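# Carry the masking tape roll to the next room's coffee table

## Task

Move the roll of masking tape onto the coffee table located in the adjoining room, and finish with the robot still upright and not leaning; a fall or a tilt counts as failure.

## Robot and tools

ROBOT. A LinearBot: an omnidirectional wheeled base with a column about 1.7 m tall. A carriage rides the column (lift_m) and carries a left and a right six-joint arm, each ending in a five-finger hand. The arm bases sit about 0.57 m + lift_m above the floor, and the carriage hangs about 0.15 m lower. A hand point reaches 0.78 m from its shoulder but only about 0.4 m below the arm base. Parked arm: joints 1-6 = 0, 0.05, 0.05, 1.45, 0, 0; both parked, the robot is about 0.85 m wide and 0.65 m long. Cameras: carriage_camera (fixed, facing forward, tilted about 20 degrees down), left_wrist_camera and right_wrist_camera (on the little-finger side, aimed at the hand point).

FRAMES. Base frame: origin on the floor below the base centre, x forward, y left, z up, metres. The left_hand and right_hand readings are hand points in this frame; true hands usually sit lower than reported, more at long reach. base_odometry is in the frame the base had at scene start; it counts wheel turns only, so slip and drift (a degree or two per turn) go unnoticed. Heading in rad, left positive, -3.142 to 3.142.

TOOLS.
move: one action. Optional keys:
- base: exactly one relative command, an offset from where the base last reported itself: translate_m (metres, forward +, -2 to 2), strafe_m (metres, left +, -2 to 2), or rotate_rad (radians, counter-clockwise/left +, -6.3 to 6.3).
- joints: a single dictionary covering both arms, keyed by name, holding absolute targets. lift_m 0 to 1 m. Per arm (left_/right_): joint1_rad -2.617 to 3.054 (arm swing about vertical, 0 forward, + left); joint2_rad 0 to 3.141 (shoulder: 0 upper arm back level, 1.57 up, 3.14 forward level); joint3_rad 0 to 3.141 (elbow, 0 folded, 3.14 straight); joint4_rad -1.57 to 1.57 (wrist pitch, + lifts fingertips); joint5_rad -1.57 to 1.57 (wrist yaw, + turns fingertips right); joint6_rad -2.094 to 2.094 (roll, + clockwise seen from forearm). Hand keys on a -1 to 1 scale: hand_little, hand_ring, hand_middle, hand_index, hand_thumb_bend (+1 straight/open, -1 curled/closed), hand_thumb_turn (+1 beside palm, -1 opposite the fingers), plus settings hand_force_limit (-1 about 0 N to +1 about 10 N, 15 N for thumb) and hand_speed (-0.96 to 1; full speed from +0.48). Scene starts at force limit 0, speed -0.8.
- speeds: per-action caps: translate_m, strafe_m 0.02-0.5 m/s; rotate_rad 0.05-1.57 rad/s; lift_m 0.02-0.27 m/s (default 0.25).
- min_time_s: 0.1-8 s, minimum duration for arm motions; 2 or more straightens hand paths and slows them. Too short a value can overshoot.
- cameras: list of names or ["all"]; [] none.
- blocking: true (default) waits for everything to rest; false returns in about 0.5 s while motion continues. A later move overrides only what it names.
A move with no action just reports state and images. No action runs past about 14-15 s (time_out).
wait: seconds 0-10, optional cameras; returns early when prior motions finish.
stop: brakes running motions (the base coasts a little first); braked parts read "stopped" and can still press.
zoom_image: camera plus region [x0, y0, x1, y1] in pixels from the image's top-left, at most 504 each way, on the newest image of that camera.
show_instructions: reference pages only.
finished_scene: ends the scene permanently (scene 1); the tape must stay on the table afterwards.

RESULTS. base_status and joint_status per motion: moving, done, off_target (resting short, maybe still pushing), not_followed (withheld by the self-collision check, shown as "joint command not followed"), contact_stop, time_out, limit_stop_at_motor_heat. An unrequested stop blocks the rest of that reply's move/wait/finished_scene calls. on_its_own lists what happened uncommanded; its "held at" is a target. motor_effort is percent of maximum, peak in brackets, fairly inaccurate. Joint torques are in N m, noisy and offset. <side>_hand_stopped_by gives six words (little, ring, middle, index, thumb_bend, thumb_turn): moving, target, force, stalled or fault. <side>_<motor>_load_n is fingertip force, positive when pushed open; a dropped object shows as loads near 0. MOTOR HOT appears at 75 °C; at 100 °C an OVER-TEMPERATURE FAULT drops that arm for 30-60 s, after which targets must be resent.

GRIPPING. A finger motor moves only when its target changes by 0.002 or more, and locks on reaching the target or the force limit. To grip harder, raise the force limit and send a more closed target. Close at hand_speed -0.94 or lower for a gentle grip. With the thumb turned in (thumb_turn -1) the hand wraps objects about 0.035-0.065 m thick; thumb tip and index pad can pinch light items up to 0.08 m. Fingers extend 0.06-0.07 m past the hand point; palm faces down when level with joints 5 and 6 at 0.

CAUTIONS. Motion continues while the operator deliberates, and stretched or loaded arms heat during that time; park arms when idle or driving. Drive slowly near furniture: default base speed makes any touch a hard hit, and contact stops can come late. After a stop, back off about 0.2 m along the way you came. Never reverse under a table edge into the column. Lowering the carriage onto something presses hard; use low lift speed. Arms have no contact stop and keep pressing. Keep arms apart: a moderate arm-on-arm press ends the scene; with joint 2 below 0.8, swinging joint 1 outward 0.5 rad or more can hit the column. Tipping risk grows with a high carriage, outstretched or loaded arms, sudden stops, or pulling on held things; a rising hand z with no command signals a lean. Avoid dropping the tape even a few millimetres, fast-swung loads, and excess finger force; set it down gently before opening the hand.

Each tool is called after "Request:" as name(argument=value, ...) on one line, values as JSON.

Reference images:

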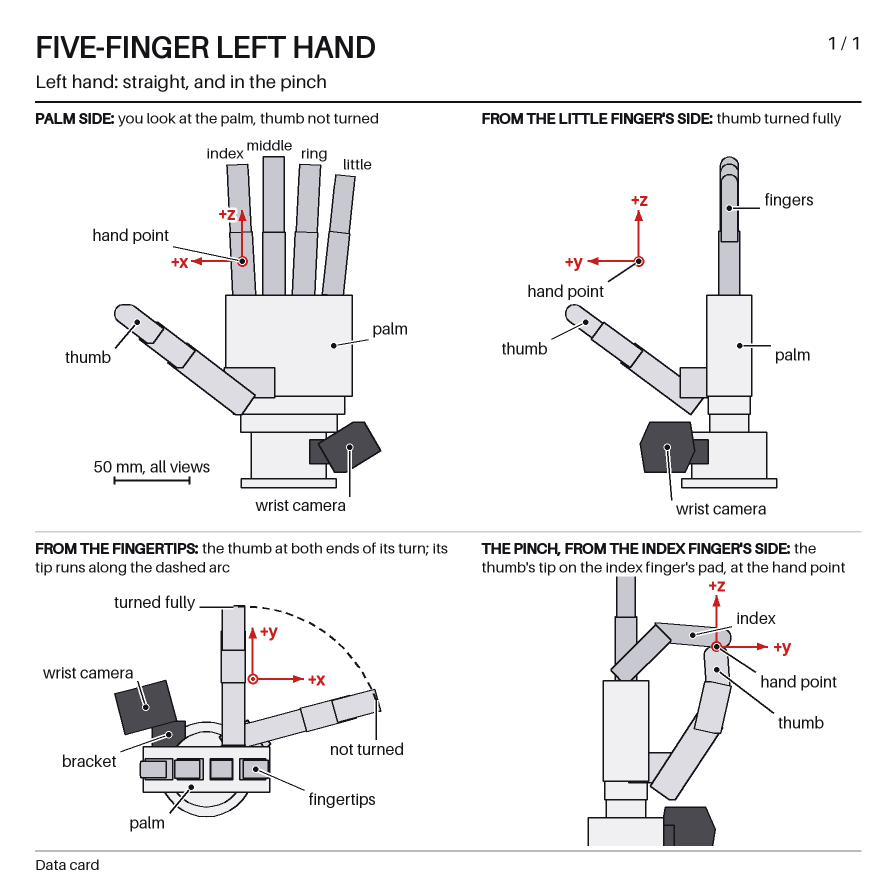

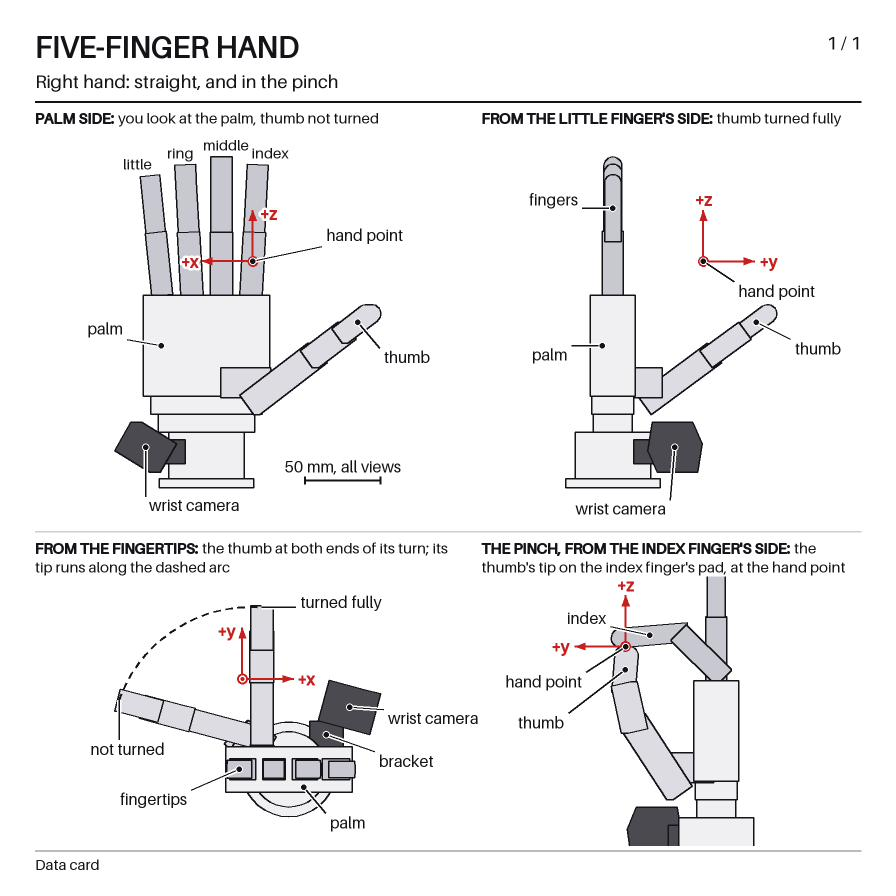

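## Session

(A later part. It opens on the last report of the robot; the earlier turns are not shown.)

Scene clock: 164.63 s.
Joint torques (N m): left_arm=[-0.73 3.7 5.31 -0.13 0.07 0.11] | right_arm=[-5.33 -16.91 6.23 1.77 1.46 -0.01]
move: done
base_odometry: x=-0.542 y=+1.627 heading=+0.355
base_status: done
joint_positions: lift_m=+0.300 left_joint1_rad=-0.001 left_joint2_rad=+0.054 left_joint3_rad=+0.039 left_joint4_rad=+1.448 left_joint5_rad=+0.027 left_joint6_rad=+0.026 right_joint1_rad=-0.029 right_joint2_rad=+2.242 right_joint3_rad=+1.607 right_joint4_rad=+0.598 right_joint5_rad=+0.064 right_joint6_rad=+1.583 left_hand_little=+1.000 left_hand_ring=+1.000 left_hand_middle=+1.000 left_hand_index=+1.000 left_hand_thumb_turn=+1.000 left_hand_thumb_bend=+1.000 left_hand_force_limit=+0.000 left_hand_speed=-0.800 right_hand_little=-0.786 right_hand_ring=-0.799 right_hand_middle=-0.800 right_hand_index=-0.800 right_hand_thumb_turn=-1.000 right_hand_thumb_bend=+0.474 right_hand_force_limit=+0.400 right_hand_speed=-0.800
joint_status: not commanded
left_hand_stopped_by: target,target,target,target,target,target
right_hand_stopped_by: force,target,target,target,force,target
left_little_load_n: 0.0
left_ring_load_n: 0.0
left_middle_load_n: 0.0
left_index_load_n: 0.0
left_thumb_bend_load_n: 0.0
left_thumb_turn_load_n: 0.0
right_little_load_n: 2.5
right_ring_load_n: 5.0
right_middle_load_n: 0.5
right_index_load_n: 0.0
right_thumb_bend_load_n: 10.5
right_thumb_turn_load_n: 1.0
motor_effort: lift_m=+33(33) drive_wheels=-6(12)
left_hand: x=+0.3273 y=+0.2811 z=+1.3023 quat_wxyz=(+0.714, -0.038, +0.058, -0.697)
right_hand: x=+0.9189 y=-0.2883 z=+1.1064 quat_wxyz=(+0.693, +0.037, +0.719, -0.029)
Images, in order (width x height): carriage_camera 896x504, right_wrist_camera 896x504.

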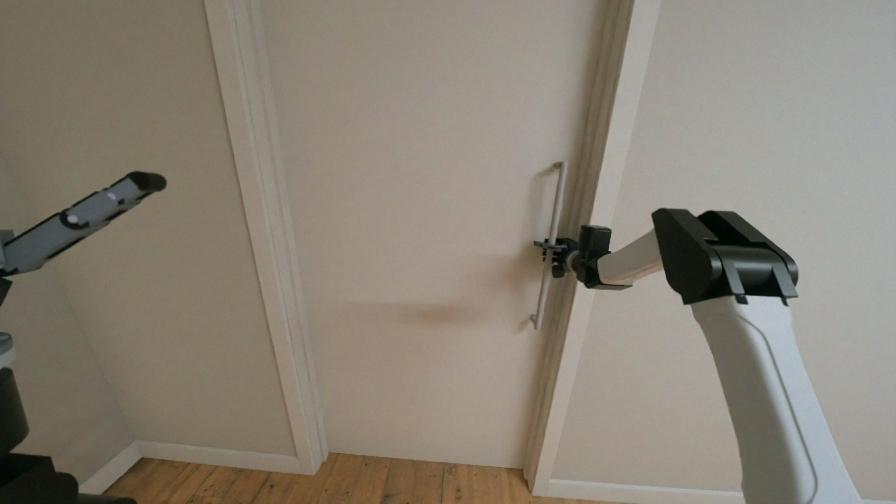

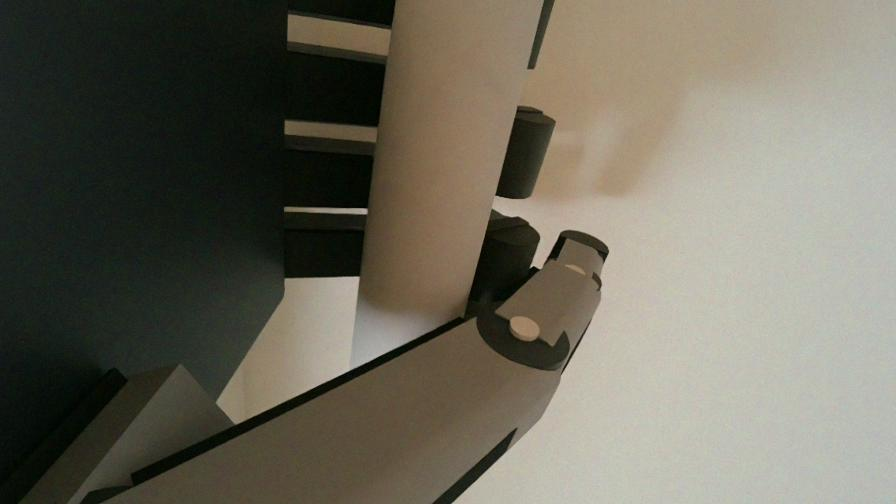

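Request:
move(base={"strafe_m": 0.03}, joints={"right_joint1_rad": 0.0, "right_joint5_rad": 0.0}, min_time_s=2, speeds={"strafe_m": 0.05})

Request:
move(base={"translate_m": 0.05}, speeds={"translate_m": 0.04}, cameras=["carriage_camera", "right_wrist_camera"])

Scene clock: 170.57 s.
Joint torques (N m): left_arm=[-0.75 3.84 5.33 -0.13 0.06 0.11] | right_arm=[2.18 -16.87 6.26 1.79 -0.61 0.01]
move: off_target
base_odometry: x=-0.552 y=+1.654 heading=+0.354
base_status: done
joint_positions: lift_m=+0.300 left_joint1_rad=-0.001 left_joint2_rad=+0.054 left_joint3_rad=+0.039 left_joint4_rad=+1.448 left_joint5_rad=+0.027 left_joint6_rad=+0.026 right_joint1_rad=-0.025 right_joint2_rad=+2.242 right_joint3_rad=+1.607 right_joint4_rad=+0.598 right_joint5_rad=+0.056 right_joint6_rad=+1.582 left_hand_little=+1.000 left_hand_ring=+1.000 left_hand_middle=+1.000 left_hand_index=+1.000 left_hand_thumb_turn=+1.000 left_hand_thumb_bend=+1.000 left_hand_force_limit=+0.000 left_hand_speed=-0.800 right_hand_little=-0.786 right_hand_ring=-0.799 right_hand_middle=-0.800 right_hand_index=-0.800 right_hand_thumb_turn=-1.000 right_hand_thumb_bend=+0.474 right_hand_force_limit=+0.400 right_hand_speed=-0.800
joint_status: right_joint1_rad off_target (ended at -0.024, target +0.000); right_joint5_rad off_target (ended at +0.057, target +0.000)
left_hand_stopped_by: target,target,target,target,target,target
right_hand_stopped_by: force,target,target,target,force,target
left_little_load_n: 0.0
left_ring_load_n: 0.0
left_middle_load_n: 0.0
left_index_load_n: 0.0
left_thumb_bend_load_n: 0.0
left_thumb_turn_load_n: 0.0
right_little_load_n: 0.0
right_ring_load_n: 0.0
right_middle_load_n: 0.0
right_index_load_n: 0.0
right_thumb_bend_load_n: 10.5
right_thumb_turn_load_n: 1.0
motor_effort: lift_m=+33(33) drive_wheels=-2(10)
left_hand: x=+0.3272 y=+0.2811 z=+1.3023 quat_wxyz=(+0.714, -0.038, +0.058, -0.697)
right_hand: x=+0.9185 y=-0.2838 z=+1.1064 quat_wxyz=(+0.694, +0.033, +0.719, -0.025)
pictures: none

Scene clock: 172.50 s.
Joint torques (N m): left_arm=[-0.75 3.79 5.39 -0.12 0.06 0.11] | right_arm=[3.07 -13.68 8.32 1.9 -0.58 0.1]
move: done
base_odometry: x=-0.506 y=+1.672 heading=+0.355
base_status: done
joint_positions: lift_m=+0.300 left_joint1_rad=-0.001 left_joint2_rad=+0.054 left_joint3_rad=+0.039 left_joint4_rad=+1.446 left_joint5_rad=+0.027 left_joint6_rad=+0.026 right_joint1_rad=-0.034 right_joint2_rad=+2.212 right_joint3_rad=+1.586 right_joint4_rad=+0.588 right_joint5_rad=+0.053 right_joint6_rad=+1.575 left_hand_little=+1.000 left_hand_ring=+1.000 left_hand_middle=+1.000 left_hand_index=+1.000 left_hand_thumb_turn=+1.000 left_hand_thumb_bend=+1.000 left_hand_force_limit=+0.000 left_hand_speed=-0.800 right_hand_little=-0.786 right_hand_ring=-0.799 right_hand_middle=-0.800 right_hand_index=-0.800 right_hand_thumb_turn=-1.000 right_hand_thumb_bend=+0.474 right_hand_force_limit=+0.400 right_hand_speed=-0.800
joint_status: not commanded
left_hand_stopped_by: target,target,target,target,target,target
right_hand_stopped_by: force,target,target,target,force,target
left_little_load_n: 0.0
left_ring_load_n: 0.0
left_middle_load_n: 0.0
left_index_load_n: 0.0
left_thumb_bend_load_n: 0.0
left_thumb_turn_load_n: 0.0
right_little_load_n: 0.0
right_ring_load_n: 0.0
right_middle_load_n: 0.0
right_index_load_n: 0.0
right_thumb_bend_load_n: 10.5
right_thumb_turn_load_n: 0.5
motor_effort: lift_m=+33(33) drive_wheels=+6(18)
left_hand: x=+0.3277 y=+0.2811 z=+1.3022 quat_wxyz=(+0.714, -0.039, +0.059, -0.697)
right_hand: x=+0.9132 y=-0.2893 z=+1.1126 quat_wxyz=(+0.693, +0.032, +0.720, -0.030)
Images, in order (width x height): carriage_camera 896x504, right_wrist_camera 896x504.

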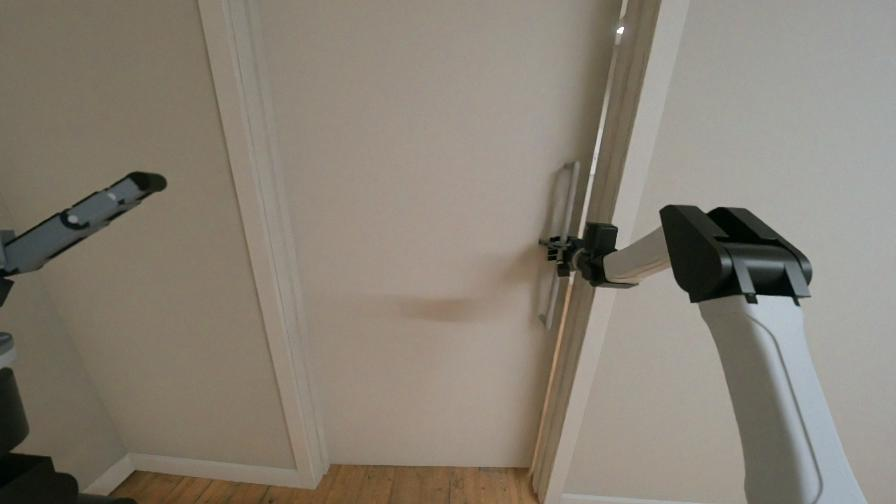

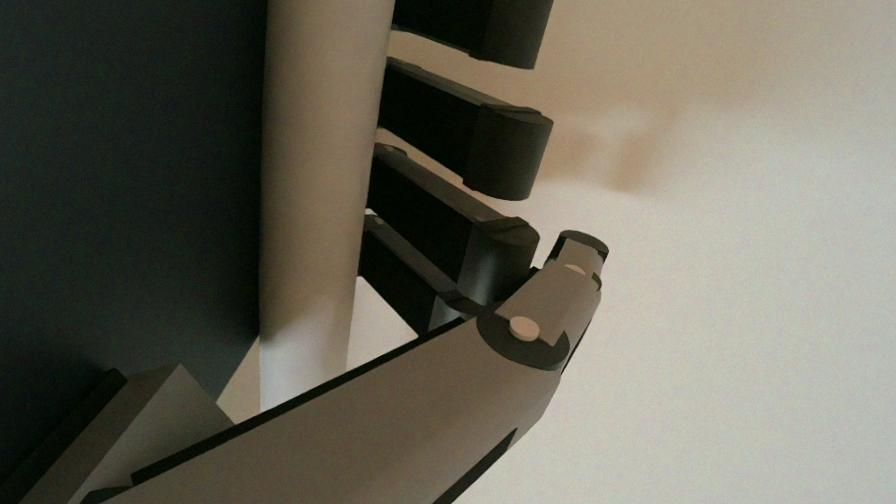

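Request:
move(base={"translate_m": 0.08}, speeds={"translate_m": 0.05}, cameras=["carriage_camera", "right_wrist_camera"])

Scene clock: 176.37 s.
Joint torques (N m): left_arm=[-0.75 3.73 5.33 -0.1 0.06 0.11] | right_arm=[3.04 -13.78 8.23 1.89 -0.91 0.07]
move: done
base_odometry: x=-0.431 y=+1.700 heading=+0.356
base_status: done
joint_positions: lift_m=+0.300 left_joint1_rad=-0.001 left_joint2_rad=+0.054 left_joint3_rad=+0.039 left_joint4_rad=+1.447 left_joint5_rad=+0.027 left_joint6_rad=+0.026 right_joint1_rad=-0.034 right_joint2_rad=+2.212 right_joint3_rad=+1.586 right_joint4_rad=+0.589 right_joint5_rad=+0.082 right_joint6_rad=+1.577 left_hand_little=+1.000 left_hand_ring=+1.000 left_hand_middle=+1.000 left_hand_index=+1.000 left_hand_thumb_turn=+1.000 left_hand_thumb_bend=+1.000 left_hand_force_limit=+0.000 left_hand_speed=-0.800 right_hand_little=-0.786 right_hand_ring=-0.799 right_hand_middle=-0.800 right_hand_index=-0.800 right_hand_thumb_turn=-1.000 right_hand_thumb_bend=+0.474 right_hand_force_limit=+0.400 right_hand_speed=-0.800
joint_status: not commanded
left_hand_stopped_by: target,target,target,target,target,target
right_hand_stopped_by: force,target,target,target,force,target
left_little_load_n: 0.0
left_ring_load_n: 0.0
left_middle_load_n: 0.0
left_index_load_n: 0.0
left_thumb_bend_load_n: 0.0
left_thumb_turn_load_n: 0.0
right_little_load_n: 0.5
right_ring_load_n: 0.0
right_middle_load_n: 0.0
right_index_load_n: 0.0
right_thumb_bend_load_n: 10.5
right_thumb_turn_load_n: 1.0
motor_effort: lift_m=+33(33) drive_wheels=-2(13)
left_hand: x=+0.3274 y=+0.2811 z=+1.3023 quat_wxyz=(+0.714, -0.038, +0.059, -0.697)
right_hand: x=+0.9143 y=-0.2952 z=+1.1129 quat_wxyz=(+0.693, +0.043, +0.719, -0.039)
Images, in order (width x height): carriage_camera 896x504, right_wrist_camera 896x504.

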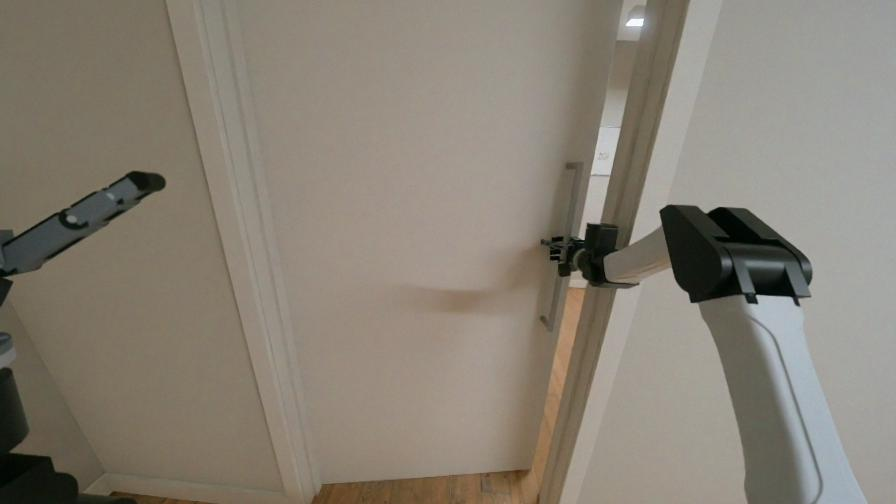

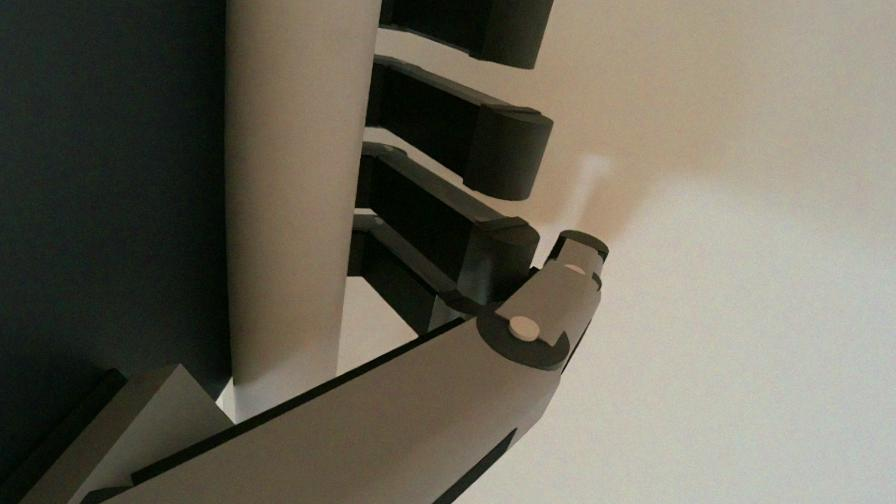

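Request:
move(base={"strafe_m": 0.03}, speeds={"strafe_m": 0.08})

Request:
move(base={"translate_m": 0.12}, speeds={"translate_m": 0.08})

Request:
move(base={"strafe_m": 0.04}, speeds={"strafe_m": 0.08})

Request:
move(base={"translate_m": 0.12}, speeds={"translate_m": 0.08}, cameras=["carriage_camera", "right_wrist_camera"])

Scene clock: 178.50 s.
Joint torques (N m): left_arm=[-0.75 3.97 5.26 -0.13 0.07 0.11] | right_arm=[5.2 -13.76 8.32 1.9 -1.52 -0.01]
move: done
base_odometry: x=-0.441 y=+1.728 heading=+0.355
base_status: done
joint_positions: lift_m=+0.300 left_joint1_rad=-0.001 left_joint2_rad=+0.054 left_joint3_rad=+0.039 left_joint4_rad=+1.447 left_joint5_rad=+0.027 left_joint6_rad=+0.026 right_joint1_rad=-0.059 right_joint2_rad=+2.212 right_joint3_rad=+1.586 right_joint4_rad=+0.589 right_joint5_rad=+0.142 right_joint6_rad=+1.583 left_hand_little=+1.000 left_hand_ring=+1.000 left_hand_middle=+1.000 left_hand_index=+1.000 left_hand_thumb_turn=+1.000 left_hand_thumb_bend=+1.000 left_hand_force_limit=+0.000 left_hand_speed=-0.800 right_hand_little=-0.786 right_hand_ring=-0.799 right_hand_middle=-0.800 right_hand_index=-0.800 right_hand_thumb_turn=-1.000 right_hand_thumb_bend=+0.474 right_hand_force_limit=+0.400 right_hand_speed=-0.800
joint_status: not commanded
left_hand_stopped_by: target,target,target,target,target,target
right_hand_stopped_by: force,target,target,target,force,target
left_little_load_n: 0.0
left_ring_load_n: 0.0
left_middle_load_n: 0.0
left_index_load_n: 0.0
left_thumb_bend_load_n: 0.0
left_thumb_turn_load_n: 0.0
right_little_load_n: 0.0
right_ring_load_n: 0.0
right_middle_load_n: 0.0
right_index_load_n: 0.0
right_thumb_bend_load_n: 10.5
right_thumb_turn_load_n: 0.5
motor_effort: lift_m=+33(33) drive_wheels=+7(13)
left_hand: x=+0.3274 y=+0.2811 z=+1.3023 quat_wxyz=(+0.714, -0.038, +0.059, -0.697)
right_hand: x=+0.9162 y=-0.3243 z=+1.1131 quat_wxyz=(+0.691, +0.075, +0.716, -0.067)
pictures: none

Scene clock: 180.63 s.
Joint torques (N m): left_arm=[-0.72 3.81 5.46 -0.14 0.06 0.11] | right_arm=[5.05 -13.79 8.32 1.86 -1.11 0]
move: done
base_odometry: x=-0.328 y=+1.770 heading=+0.356
base_status: done
joint_positions: lift_m=+0.300 left_joint1_rad=-0.001 left_joint2_rad=+0.054 left_joint3_rad=+0.039 left_joint4_rad=+1.448 left_joint5_rad=+0.027 left_joint6_rad=+0.026 right_joint1_rad=-0.057 right_joint2_rad=+2.212 right_joint3_rad=+1.586 right_joint4_rad=+0.589 right_joint5_rad=+0.103 right_joint6_rad=+1.584 left_hand_little=+1.000 left_hand_ring=+1.000 left_hand_middle=+1.000 left_hand_index=+1.000 left_hand_thumb_turn=+1.000 left_hand_thumb_bend=+1.000 left_hand_force_limit=+0.000 left_hand_speed=-0.800 right_hand_little=-0.786 right_hand_ring=-0.799 right_hand_middle=-0.800 right_hand_index=-0.800 right_hand_thumb_turn=-1.000 right_hand_thumb_bend=+0.474 right_hand_force_limit=+0.400 right_hand_speed=-0.800
joint_status: not commanded
left_hand_stopped_by: target,target,target,target,target,target
right_hand_stopped_by: force,target,target,target,force,target
left_little_load_n: 0.0
left_ring_load_n: 0.0
left_middle_load_n: 0.0
left_index_load_n: 0.0
left_thumb_bend_load_n: 0.0
left_thumb_turn_load_n: 0.0
right_little_load_n: 0.0
right_ring_load_n: 0.0
right_middle_load_n: 0.0
right_index_load_n: 0.0
right_thumb_bend_load_n: 10.5
right_thumb_turn_load_n: 1.0
on_its_own: right_joint5_rad moved -0.040 toward your old target +0.000
motor_effort: lift_m=+33(33) drive_wheels=-2(13)
left_hand: x=+0.3273 y=+0.2811 z=+1.3023 quat_wxyz=(+0.714, -0.038, +0.058, -0.697)
right_hand: x=+0.9152 y=-0.3150 z=+1.1132 quat_wxyz=(+0.692, +0.061, +0.718, -0.052)
pictures: none

Scene clock: 181.87 s.
Joint torques (N m): left_arm=[-0.73 3.82 5.37 -0.09 0.07 0.11] | right_arm=[6.93 -13.7 8.28 1.89 -2.2 -0.07]
move: done
base_odometry: x=-0.342 y=+1.808 heading=+0.355
base_status: done
joint_positions: lift_m=+0.300 left_joint1_rad=-0.001 left_joint2_rad=+0.054 left_joint3_rad=+0.039 left_joint4_rad=+1.448 left_joint5_rad=+0.027 left_joint6_rad=+0.026 right_joint1_rad=-0.078 right_joint2_rad=+2.212 right_joint3_rad=+1.586 right_joint4_rad=+0.589 right_joint5_rad=+0.201 right_joint6_rad=+1.589 left_hand_little=+1.000 left_hand_ring=+1.000 left_hand_middle=+1.000 left_hand_index=+1.000 left_hand_thumb_turn=+1.000 left_hand_thumb_bend=+1.000 left_hand_force_limit=+0.000 left_hand_speed=-0.800 right_hand_little=-0.786 right_hand_ring=-0.799 right_hand_middle=-0.800 right_hand_index=-0.800 right_hand_thumb_turn=-1.000 right_hand_thumb_bend=+0.474 right_hand_force_limit=+0.400 right_hand_speed=-0.800
joint_status: not commanded
left_hand_stopped_by: target,target,target,target,target,target
right_hand_stopped_by: force,target,target,target,force,target
left_little_load_n: 0.0
left_ring_load_n: 0.0
left_middle_load_n: 0.0
left_index_load_n: 0.0
left_thumb_bend_load_n: 0.0
left_thumb_turn_load_n: 0.0
right_little_load_n: 0.5
right_ring_load_n: 0.0
right_middle_load_n: 0.0
right_index_load_n: -0.5
right_thumb_bend_load_n: 10.5
right_thumb_turn_load_n: 0.5
motor_effort: lift_m=+33(33) drive_wheels=+7(14)
left_hand: x=+0.3273 y=+0.2811 z=+1.3023 quat_wxyz=(+0.714, -0.038, +0.058, -0.697)
right_hand: x=+0.9164 y=-0.3497 z=+1.1135 quat_wxyz=(+0.688, +0.104, +0.712, -0.093)
pictures: none

Scene clock: 184.00 s.
Joint torques (N m): left_arm=[-0.75 3.79 5.56 -0.13 0.06 0.11] | right_arm=[5.63 -13.86 8.38 1.83 -1.31 -0.04]
move: done
base_odometry: x=-0.230 y=+1.850 heading=+0.356
base_status: done
joint_positions: lift_m=+0.300 left_joint1_rad=-0.001 left_joint2_rad=+0.054 left_joint3_rad=+0.039 left_joint4_rad=+1.448 left_joint5_rad=+0.027 left_joint6_rad=+0.026 right_joint1_rad=-0.063 right_joint2_rad=+2.212 right_joint3_rad=+1.586 right_joint4_rad=+0.593 right_joint5_rad=+0.121 right_joint6_rad=+1.586 left_hand_little=+1.000 left_hand_ring=+1.000 left_hand_middle=+1.000 left_hand_index=+1.000 left_hand_thumb_turn=+1.000 left_hand_thumb_bend=+1.000 left_hand_force_limit=+0.000 left_hand_speed=-0.800 right_hand_little=-0.786 right_hand_ring=-0.799 right_hand_middle=-0.800 right_hand_index=-0.800 right_hand_thumb_turn=-1.000 right_hand_thumb_bend=+0.474 right_hand_force_limit=+0.400 right_hand_speed=-0.800
joint_status: not commanded
left_hand_stopped_by: target,target,target,target,target,target
right_hand_stopped_by: force,target,target,target,force,target
left_little_load_n: 0.0
left_ring_load_n: 0.0
left_middle_load_n: 0.0
left_index_load_n: 0.0
left_thumb_bend_load_n: 0.0
left_thumb_turn_load_n: 0.0
right_little_load_n: 1.0
right_ring_load_n: 0.5
right_middle_load_n: 0.0
right_index_load_n: 0.0
right_thumb_bend_load_n: 10.5
right_thumb_turn_load_n: 1.0
on_its_own: right_joint5_rad moved -0.080 toward your old target +0.000
motor_effort: lift_m=+33(33) drive_wheels=-2(11)
left_hand: x=+0.3272 y=+0.2811 z=+1.3023 quat_wxyz=(+0.714, -0.038, +0.058, -0.697)
right_hand: x=+0.9156 y=-0.3231 z=+1.1146 quat_wxyz=(+0.693, +0.070, +0.715, -0.060)
Images, in order (width x height): carriage_camera 896x504, right_wrist_camera 896x504.

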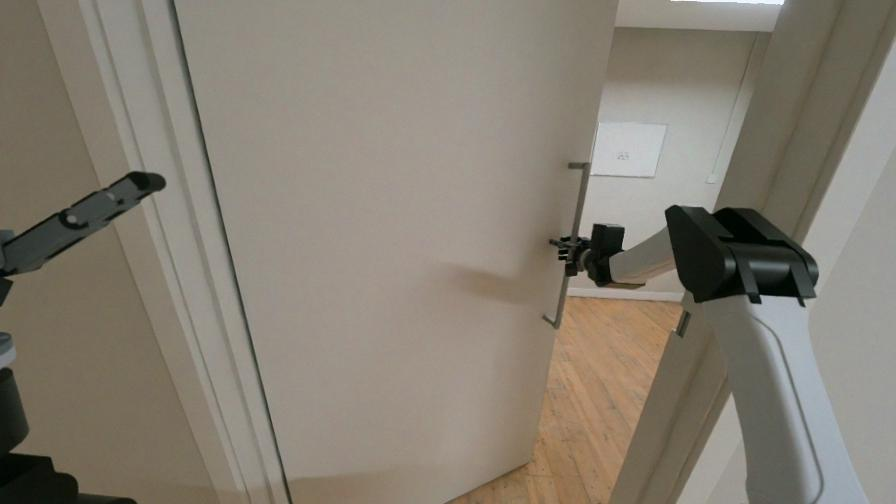

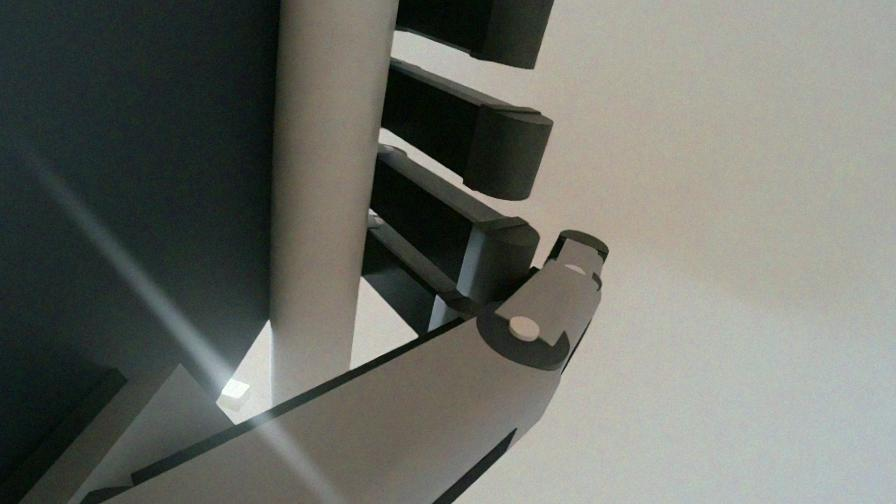

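Request:
move(base={"translate_m": 0.11}, speeds={"translate_m": 0.08})

Request:
move(joints={"right_hand_thumb_bend": 1, "right_hand_thumb_turn": 1, "right_hand_index": 1, "right_hand_middle": 1, "right_hand_ring": 1, "right_hand_little": 1, "right_hand_speed": 0}, cameras=["carriage_camera", "right_wrist_camera"])

Scene clock: 187.80 s.
Joint torques (N m): left_arm=[-0.75 3.86 5.34 -0.11 0.06 0.11] | right_arm=[2.1 -13.87 8.34 1.89 -0.55 0.02]
move: done
base_odometry: x=-0.127 y=+1.889 heading=+0.357
base_status: done
joint_positions: lift_m=+0.300 left_joint1_rad=-0.001 left_joint2_rad=+0.054 left_joint3_rad=+0.039 left_joint4_rad=+1.448 left_joint5_rad=+0.027 left_joint6_rad=+0.026 right_joint1_rad=-0.024 right_joint2_rad=+2.212 right_joint3_rad=+1.586 right_joint4_rad=+0.593 right_joint5_rad=+0.050 right_joint6_rad=+1.581 left_hand_little=+1.000 left_hand_ring=+1.000 left_hand_middle=+1.000 left_hand_index=+1.000 left_hand_thumb_turn=+1.000 left_hand_thumb_bend=+1.000 left_hand_force_limit=+0.000 left_hand_speed=-0.800 right_hand_little=-0.786 right_hand_ring=-0.799 right_hand_middle=-0.800 right_hand_index=-0.800 right_hand_thumb_turn=-1.000 right_hand_thumb_bend=+0.474 right_hand_force_limit=+0.400 right_hand_speed=-0.800
joint_status: not commanded
left_hand_stopped_by: target,target,target,target,target,target
right_hand_stopped_by: force,target,target,target,force,target
left_little_load_n: 0.0
left_ring_load_n: 0.0
left_middle_load_n: 0.0
left_index_load_n: 0.0
left_thumb_bend_load_n: 0.0
left_thumb_turn_load_n: 0.0
right_little_load_n: 0.0
right_ring_load_n: 0.0
right_middle_load_n: 0.0
right_index_load_n: 0.0
right_thumb_bend_load_n: 10.5
right_thumb_turn_load_n: 1.0
on_its_own: right_joint1_rad moved +0.039 toward your old target +0.000; right_joint5_rad moved -0.071 toward your old target +0.000
motor_effort: lift_m=+33(33) drive_wheels=-2(12)
left_hand: x=+0.3272 y=+0.2811 z=+1.3023 quat_wxyz=(+0.714, -0.038, +0.058, -0.697)
right_hand: x=+0.9126 y=-0.2818 z=+1.1144 quat_wxyz=(+0.695, +0.030, +0.718, -0.022)
pictures: none

Scene clock: 189.33 s.
Joint torques (N m): left_arm=[-0.73 3.73 5.31 -0.13 0.06 0.11] | right_arm=[0.5 -13.7 8.46 1.88 -0.13 -0.01]
move: done
base_odometry: x=-0.127 y=+1.889 heading=+0.357
base_status: not commanded
joint_positions: lift_m=+0.300 left_joint1_rad=-0.001 left_joint2_rad=+0.054 left_joint3_rad=+0.039 left_joint4_rad=+1.448 left_joint5_rad=+0.027 left_joint6_rad=+0.026 right_joint1_rad=-0.005 right_joint2_rad=+2.212 right_joint3_rad=+1.584 right_joint4_rad=+0.591 right_joint5_rad=+0.013 right_joint6_rad=+1.581 left_hand_little=+1.000 left_hand_ring=+1.000 left_hand_middle=+1.000 left_hand_index=+1.000 left_hand_thumb_turn=+1.000 left_hand_thumb_bend=+1.000 left_hand_force_limit=+0.000 left_hand_speed=-0.800 right_hand_little=+1.000 right_hand_ring=+1.000 right_hand_middle=+1.000 right_hand_index=+1.000 right_hand_thumb_turn=+1.000 right_hand_thumb_bend=+1.000 right_hand_force_limit=+0.400 right_hand_speed=+0.000
joint_status: all done
left_hand_stopped_by: target,target,target,target,target,target
right_hand_stopped_by: target,target,target,target,target,target
left_little_load_n: 0.0
left_ring_load_n: 0.0
left_middle_load_n: 0.0
left_index_load_n: 0.0
left_thumb_bend_load_n: 0.0
left_thumb_turn_load_n: 0.0
right_little_load_n: 0.0
right_ring_load_n: 0.0
right_middle_load_n: 0.0
right_index_load_n: 0.0
right_thumb_bend_load_n: 0.0
right_thumb_turn_load_n: 0.0
on_its_own: right_joint5_rad moved -0.037 to your old target +0.000
motor_effort: lift_m=+33(33) drive_wheels=-1(9)
left_hand: x=+0.3271 y=+0.2811 z=+1.3024 quat_wxyz=(+0.714, -0.038, +0.058, -0.697)
right_hand: x=+0.9098 y=-0.2618 z=+1.1131 quat_wxyz=(+0.694, +0.010, +0.720, -0.003)
Images, in order (width x height): carriage_camera 896x504, right_wrist_camera 896x504.

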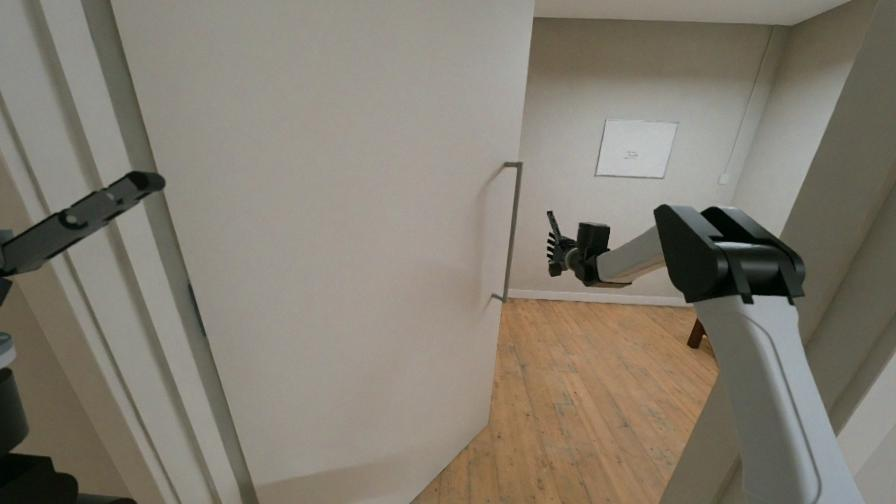

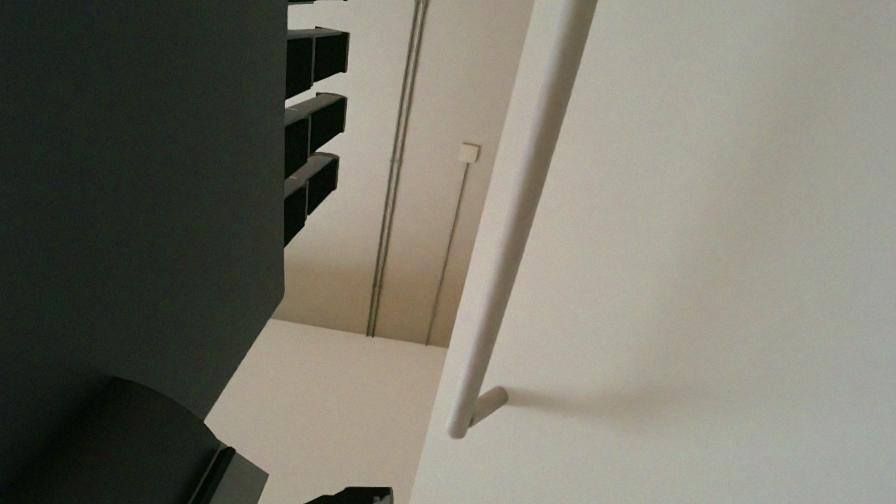

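Request:
move(base={"strafe_m": 0.3}, joints={"right_hand_index": -1, "right_hand_middle": -1, "right_hand_ring": -1, "right_hand_little": -1}, speeds={"strafe_m": 0.12}, cameras=["carriage_camera"])

Request:
move(base={"strafe_m": 0.15}, speeds={"strafe_m": 0.1}, cameras=["carriage_camera"])

Scene clock: 194.30 s.
Joint torques (N m): left_arm=[-0.76 3.84 5.35 -0.12 0.06 0.11] | right_arm=[0.35 -13.81 8.51 1.83 -0.09 0.02]
move: done
base_odometry: x=-0.231 y=+2.170 heading=+0.356
base_status: done
joint_positions: lift_m=+0.300 left_joint1_rad=-0.001 left_joint2_rad=+0.054 left_joint3_rad=+0.039 left_joint4_rad=+1.448 left_joint5_rad=+0.027 left_joint6_rad=+0.026 right_joint1_rad=-0.004 right_joint2_rad=+2.212 right_joint3_rad=+1.584 right_joint4_rad=+0.591 right_joint5_rad=+0.011 right_joint6_rad=+1.581 left_hand_little=+1.000 left_hand_ring=+1.000 left_hand_middle=+1.000 left_hand_index=+1.000 left_hand_thumb_turn=+1.000 left_hand_thumb_bend=+1.000 left_hand_force_limit=+0.000 left_hand_speed=-0.800 right_hand_little=-1.000 right_hand_ring=-1.000 right_hand_middle=-1.000 right_hand_index=-1.000 right_hand_thumb_turn=+1.000 right_hand_thumb_bend=+1.000 right_hand_force_limit=+0.400 right_hand_speed=+0.000
joint_status: all done
left_hand_stopped_by: target,target,target,target,target,target
right_hand_stopped_by: target,target,target,target,target,target
left_little_load_n: 0.0
left_ring_load_n: 0.0
left_middle_load_n: 0.0
left_index_load_n: 0.0
left_thumb_bend_load_n: 0.0
left_thumb_turn_load_n: 0.0
right_little_load_n: 0.0
right_ring_load_n: 0.5
right_middle_load_n: 0.0
right_index_load_n: 0.0
right_thumb_bend_load_n: 0.0
right_thumb_turn_load_n: 0.0
motor_effort: lift_m=+33(33) drive_wheels=+0(12)
left_hand: x=+0.3271 y=+0.2811 z=+1.3024 quat_wxyz=(+0.714, -0.038, +0.058, -0.697)
right_hand: x=+0.9096 y=-0.2607 z=+1.1132 quat_wxyz=(+0.694, +0.009, +0.720, -0.002)
Images, in order (width x height): carriage_camera 896x504.

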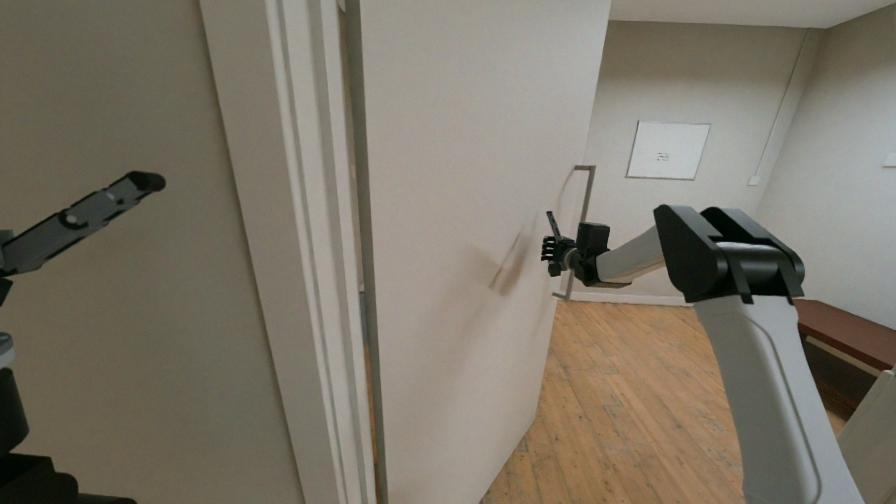

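Scene clock: 196.60 s.
Joint torques (N m): left_arm=[-0.76 3.85 5.41 -0.12 0.06 0.11] | right_arm=[0.61 -13.83 8.46 1.86 -0.17 -0.01]
move: done
base_odometry: x=-0.283 y=+2.311 heading=+0.356
base_status: done
joint_positions: lift_m=+0.300 left_joint1_rad=-0.001 left_joint2_rad=+0.054 left_joint3_rad=+0.039 left_joint4_rad=+1.448 left_joint5_rad=+0.027 left_joint6_rad=+0.026 right_joint1_rad=-0.005 right_joint2_rad=+2.212 right_joint3_rad=+1.584 right_joint4_rad=+0.590 right_joint5_rad=+0.015 right_joint6_rad=+1.583 left_hand_little=+1.000 left_hand_ring=+1.000 left_hand_middle=+1.000 left_hand_index=+1.000 left_hand_thumb_turn=+1.000 left_hand_thumb_bend=+1.000 left_hand_force_limit=+0.000 left_hand_speed=-0.800 right_hand_little=-1.000 right_hand_ring=-1.000 right_hand_middle=-1.000 right_hand_index=-1.000 right_hand_thumb_turn=+1.000 right_hand_thumb_bend=+1.000 right_hand_force_limit=+0.400 right_hand_speed=+0.000
joint_status: not commanded
left_hand_stopped_by: target,target,target,target,target,target
right_hand_stopped_by: target,target,target,target,target,target
left_little_load_n: 0.0
left_ring_load_n: 0.0
left_middle_load_n: 0.0
left_index_load_n: 0.0
left_thumb_bend_load_n: 0.0
left_thumb_turn_load_n: 0.0
right_little_load_n: 0.0
right_ring_load_n: 0.0
right_middle_load_n: 0.0
right_index_load_n: 0.0
right_thumb_bend_load_n: 0.0
right_thumb_turn_load_n: 0.0
motor_effort: lift_m=+33(33) drive_wheels=+0(12)
left_hand: x=+0.3272 y=+0.2811 z=+1.3023 quat_wxyz=(+0.714, -0.038, +0.058, -0.697)
right_hand: x=+0.9099 y=-0.2622 z=+1.1130 quat_wxyz=(+0.694, +0.011, +0.720, -0.003)
Images, in order (width x height): carriage_camera 896x504.

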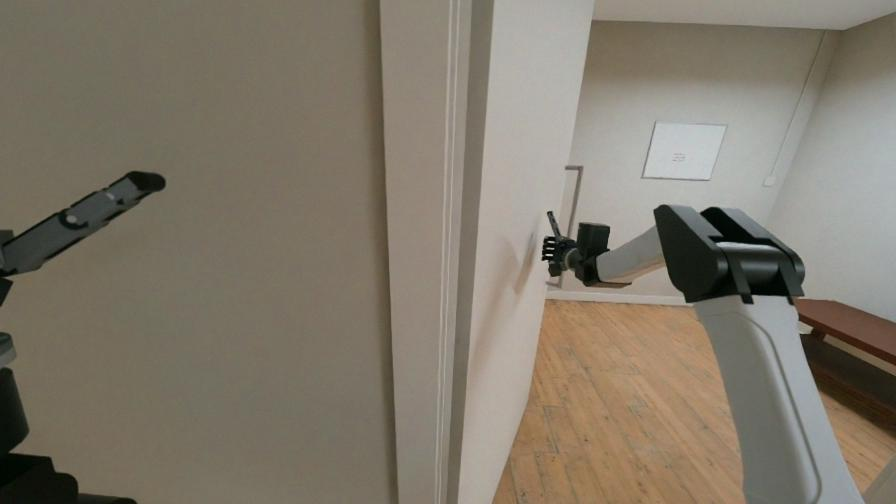

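Request:
move(base={"strafe_m": 0.17}, speeds={"strafe_m": 0.1}, cameras=["carriage_camera"])

Scene clock: 199.67 s.
Joint torques (N m): left_arm=[-0.76 3.84 5.46 -0.17 0.06 0.11] | right_arm=[0.46 -13.76 8.5 1.89 -0.15 -0.01]
move: done
base_odometry: x=-0.342 y=+2.470 heading=+0.355
base_status: done
joint_positions: lift_m=+0.300 left_joint1_rad=-0.001 left_joint2_rad=+0.054 left_joint3_rad=+0.039 left_joint4_rad=+1.447 left_joint5_rad=+0.027 left_joint6_rad=+0.026 right_joint1_rad=-0.006 right_joint2_rad=+2.212 right_joint3_rad=+1.584 right_joint4_rad=+0.592 right_joint5_rad=+0.015 right_joint6_rad=+1.583 left_hand_little=+1.000 left_hand_ring=+1.000 left_hand_middle=+1.000 left_hand_index=+1.000 left_hand_thumb_turn=+1.000 left_hand_thumb_bend=+1.000 left_hand_force_limit=+0.000 left_hand_speed=-0.800 right_hand_little=-1.000 right_hand_ring=-1.000 right_hand_middle=-1.000 right_hand_index=-1.000 right_hand_thumb_turn=+1.000 right_hand_thumb_bend=+1.000 right_hand_force_limit=+0.400 right_hand_speed=+0.000
joint_status: not commanded
left_hand_stopped_by: target,target,target,target,target,target
right_hand_stopped_by: target,target,target,target,target,target
left_little_load_n: 0.0
left_ring_load_n: 0.0
left_middle_load_n: 0.0
left_index_load_n: 0.0
left_thumb_bend_load_n: -0.5
left_thumb_turn_load_n: 0.0
right_little_load_n: 0.0
right_ring_load_n: 0.0
right_middle_load_n: 0.0
right_index_load_n: 0.0
right_thumb_bend_load_n: 0.0
right_thumb_turn_load_n: 0.0
motor_effort: lift_m=+33(33) drive_wheels=+0(12)
left_hand: x=+0.3274 y=+0.2811 z=+1.3023 quat_wxyz=(+0.714, -0.038, +0.059, -0.697)
right_hand: x=+0.9099 y=-0.2625 z=+1.1134 quat_wxyz=(+0.694, +0.012, +0.720, -0.003)
Images, in order (width x height): carriage_camera 896x504.

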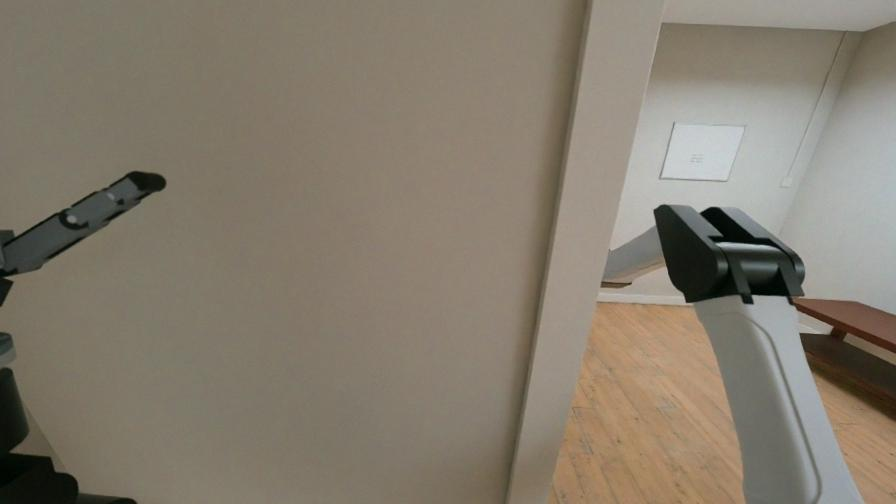

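Request:
move(base={"strafe_m": -0.4}, speeds={"strafe_m": 0.3}, cameras=["carriage_camera"])

Request:
zoom_image(camera="carriage_camera", region=[500, 200, 896, 504])

Scene clock: 202.80 s.
Joint torques (N m): left_arm=[-0.75 3.81 5.26 -0.15 0.06 0.11] | right_arm=[0.39 -13.83 8.38 1.87 -0.14 0]
move: done
base_odometry: x=-0.202 y=+2.095 heading=+0.356
base_status: done
joint_positions: lift_m=+0.300 left_joint1_rad=-0.001 left_joint2_rad=+0.054 left_joint3_rad=+0.039 left_joint4_rad=+1.447 left_joint5_rad=+0.027 left_joint6_rad=+0.026 right_joint1_rad=-0.003 right_joint2_rad=+2.212 right_joint3_rad=+1.584 right_joint4_rad=+0.591 right_joint5_rad=+0.010 right_joint6_rad=+1.582 left_hand_little=+1.000 left_hand_ring=+1.000 left_hand_middle=+1.000 left_hand_index=+1.000 left_hand_thumb_turn=+1.000 left_hand_thumb_bend=+1.000 left_hand_force_limit=+0.000 left_hand_speed=-0.800 right_hand_little=-1.000 right_hand_ring=-1.000 right_hand_middle=-1.000 right_hand_index=-1.000 right_hand_thumb_turn=+1.000 right_hand_thumb_bend=+1.000 right_hand_force_limit=+0.400 right_hand_speed=+0.000
joint_status: not commanded
left_hand_stopped_by: target,target,target,target,target,target
right_hand_stopped_by: target,target,target,target,target,target
left_little_load_n: 0.0
left_ring_load_n: 0.0
left_middle_load_n: 0.0
left_index_load_n: 0.0
left_thumb_bend_load_n: 0.0
left_thumb_turn_load_n: 0.0
right_little_load_n: 0.0
right_ring_load_n: 0.0
right_middle_load_n: 0.0
right_index_load_n: 0.0
right_thumb_bend_load_n: 0.0
right_thumb_turn_load_n: 0.0
motor_effort: lift_m=+33(33) drive_wheels=+0(17)
left_hand: x=+0.3274 y=+0.2811 z=+1.3023 quat_wxyz=(+0.714, -0.038, +0.059, -0.697)
right_hand: x=+0.9095 y=-0.2594 z=+1.1133 quat_wxyz=(+0.694, +0.008, +0.720, -0.001)
Images, in order (width x height): carriage_camera 896x504.

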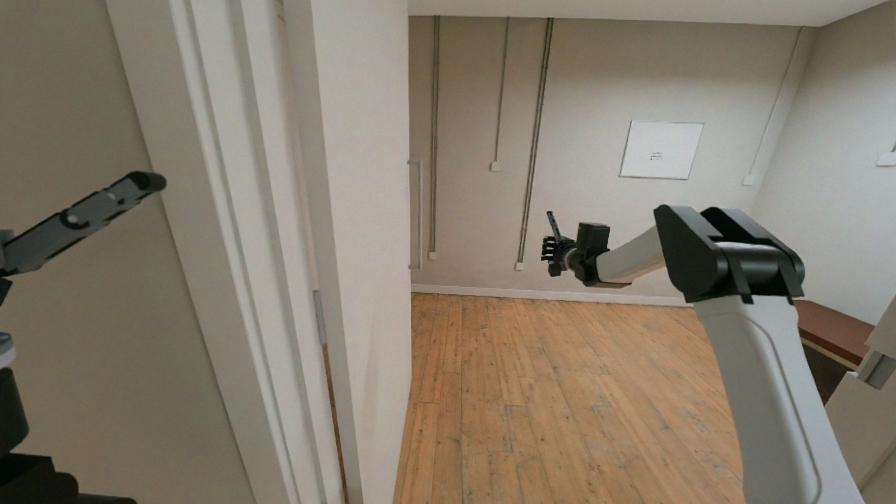

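Scaled by 1.273 from the camera's image (finer frame: 1280x720).

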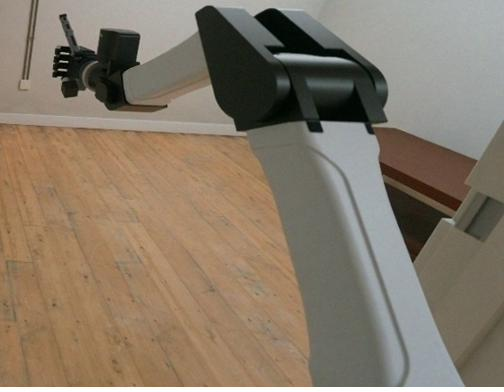

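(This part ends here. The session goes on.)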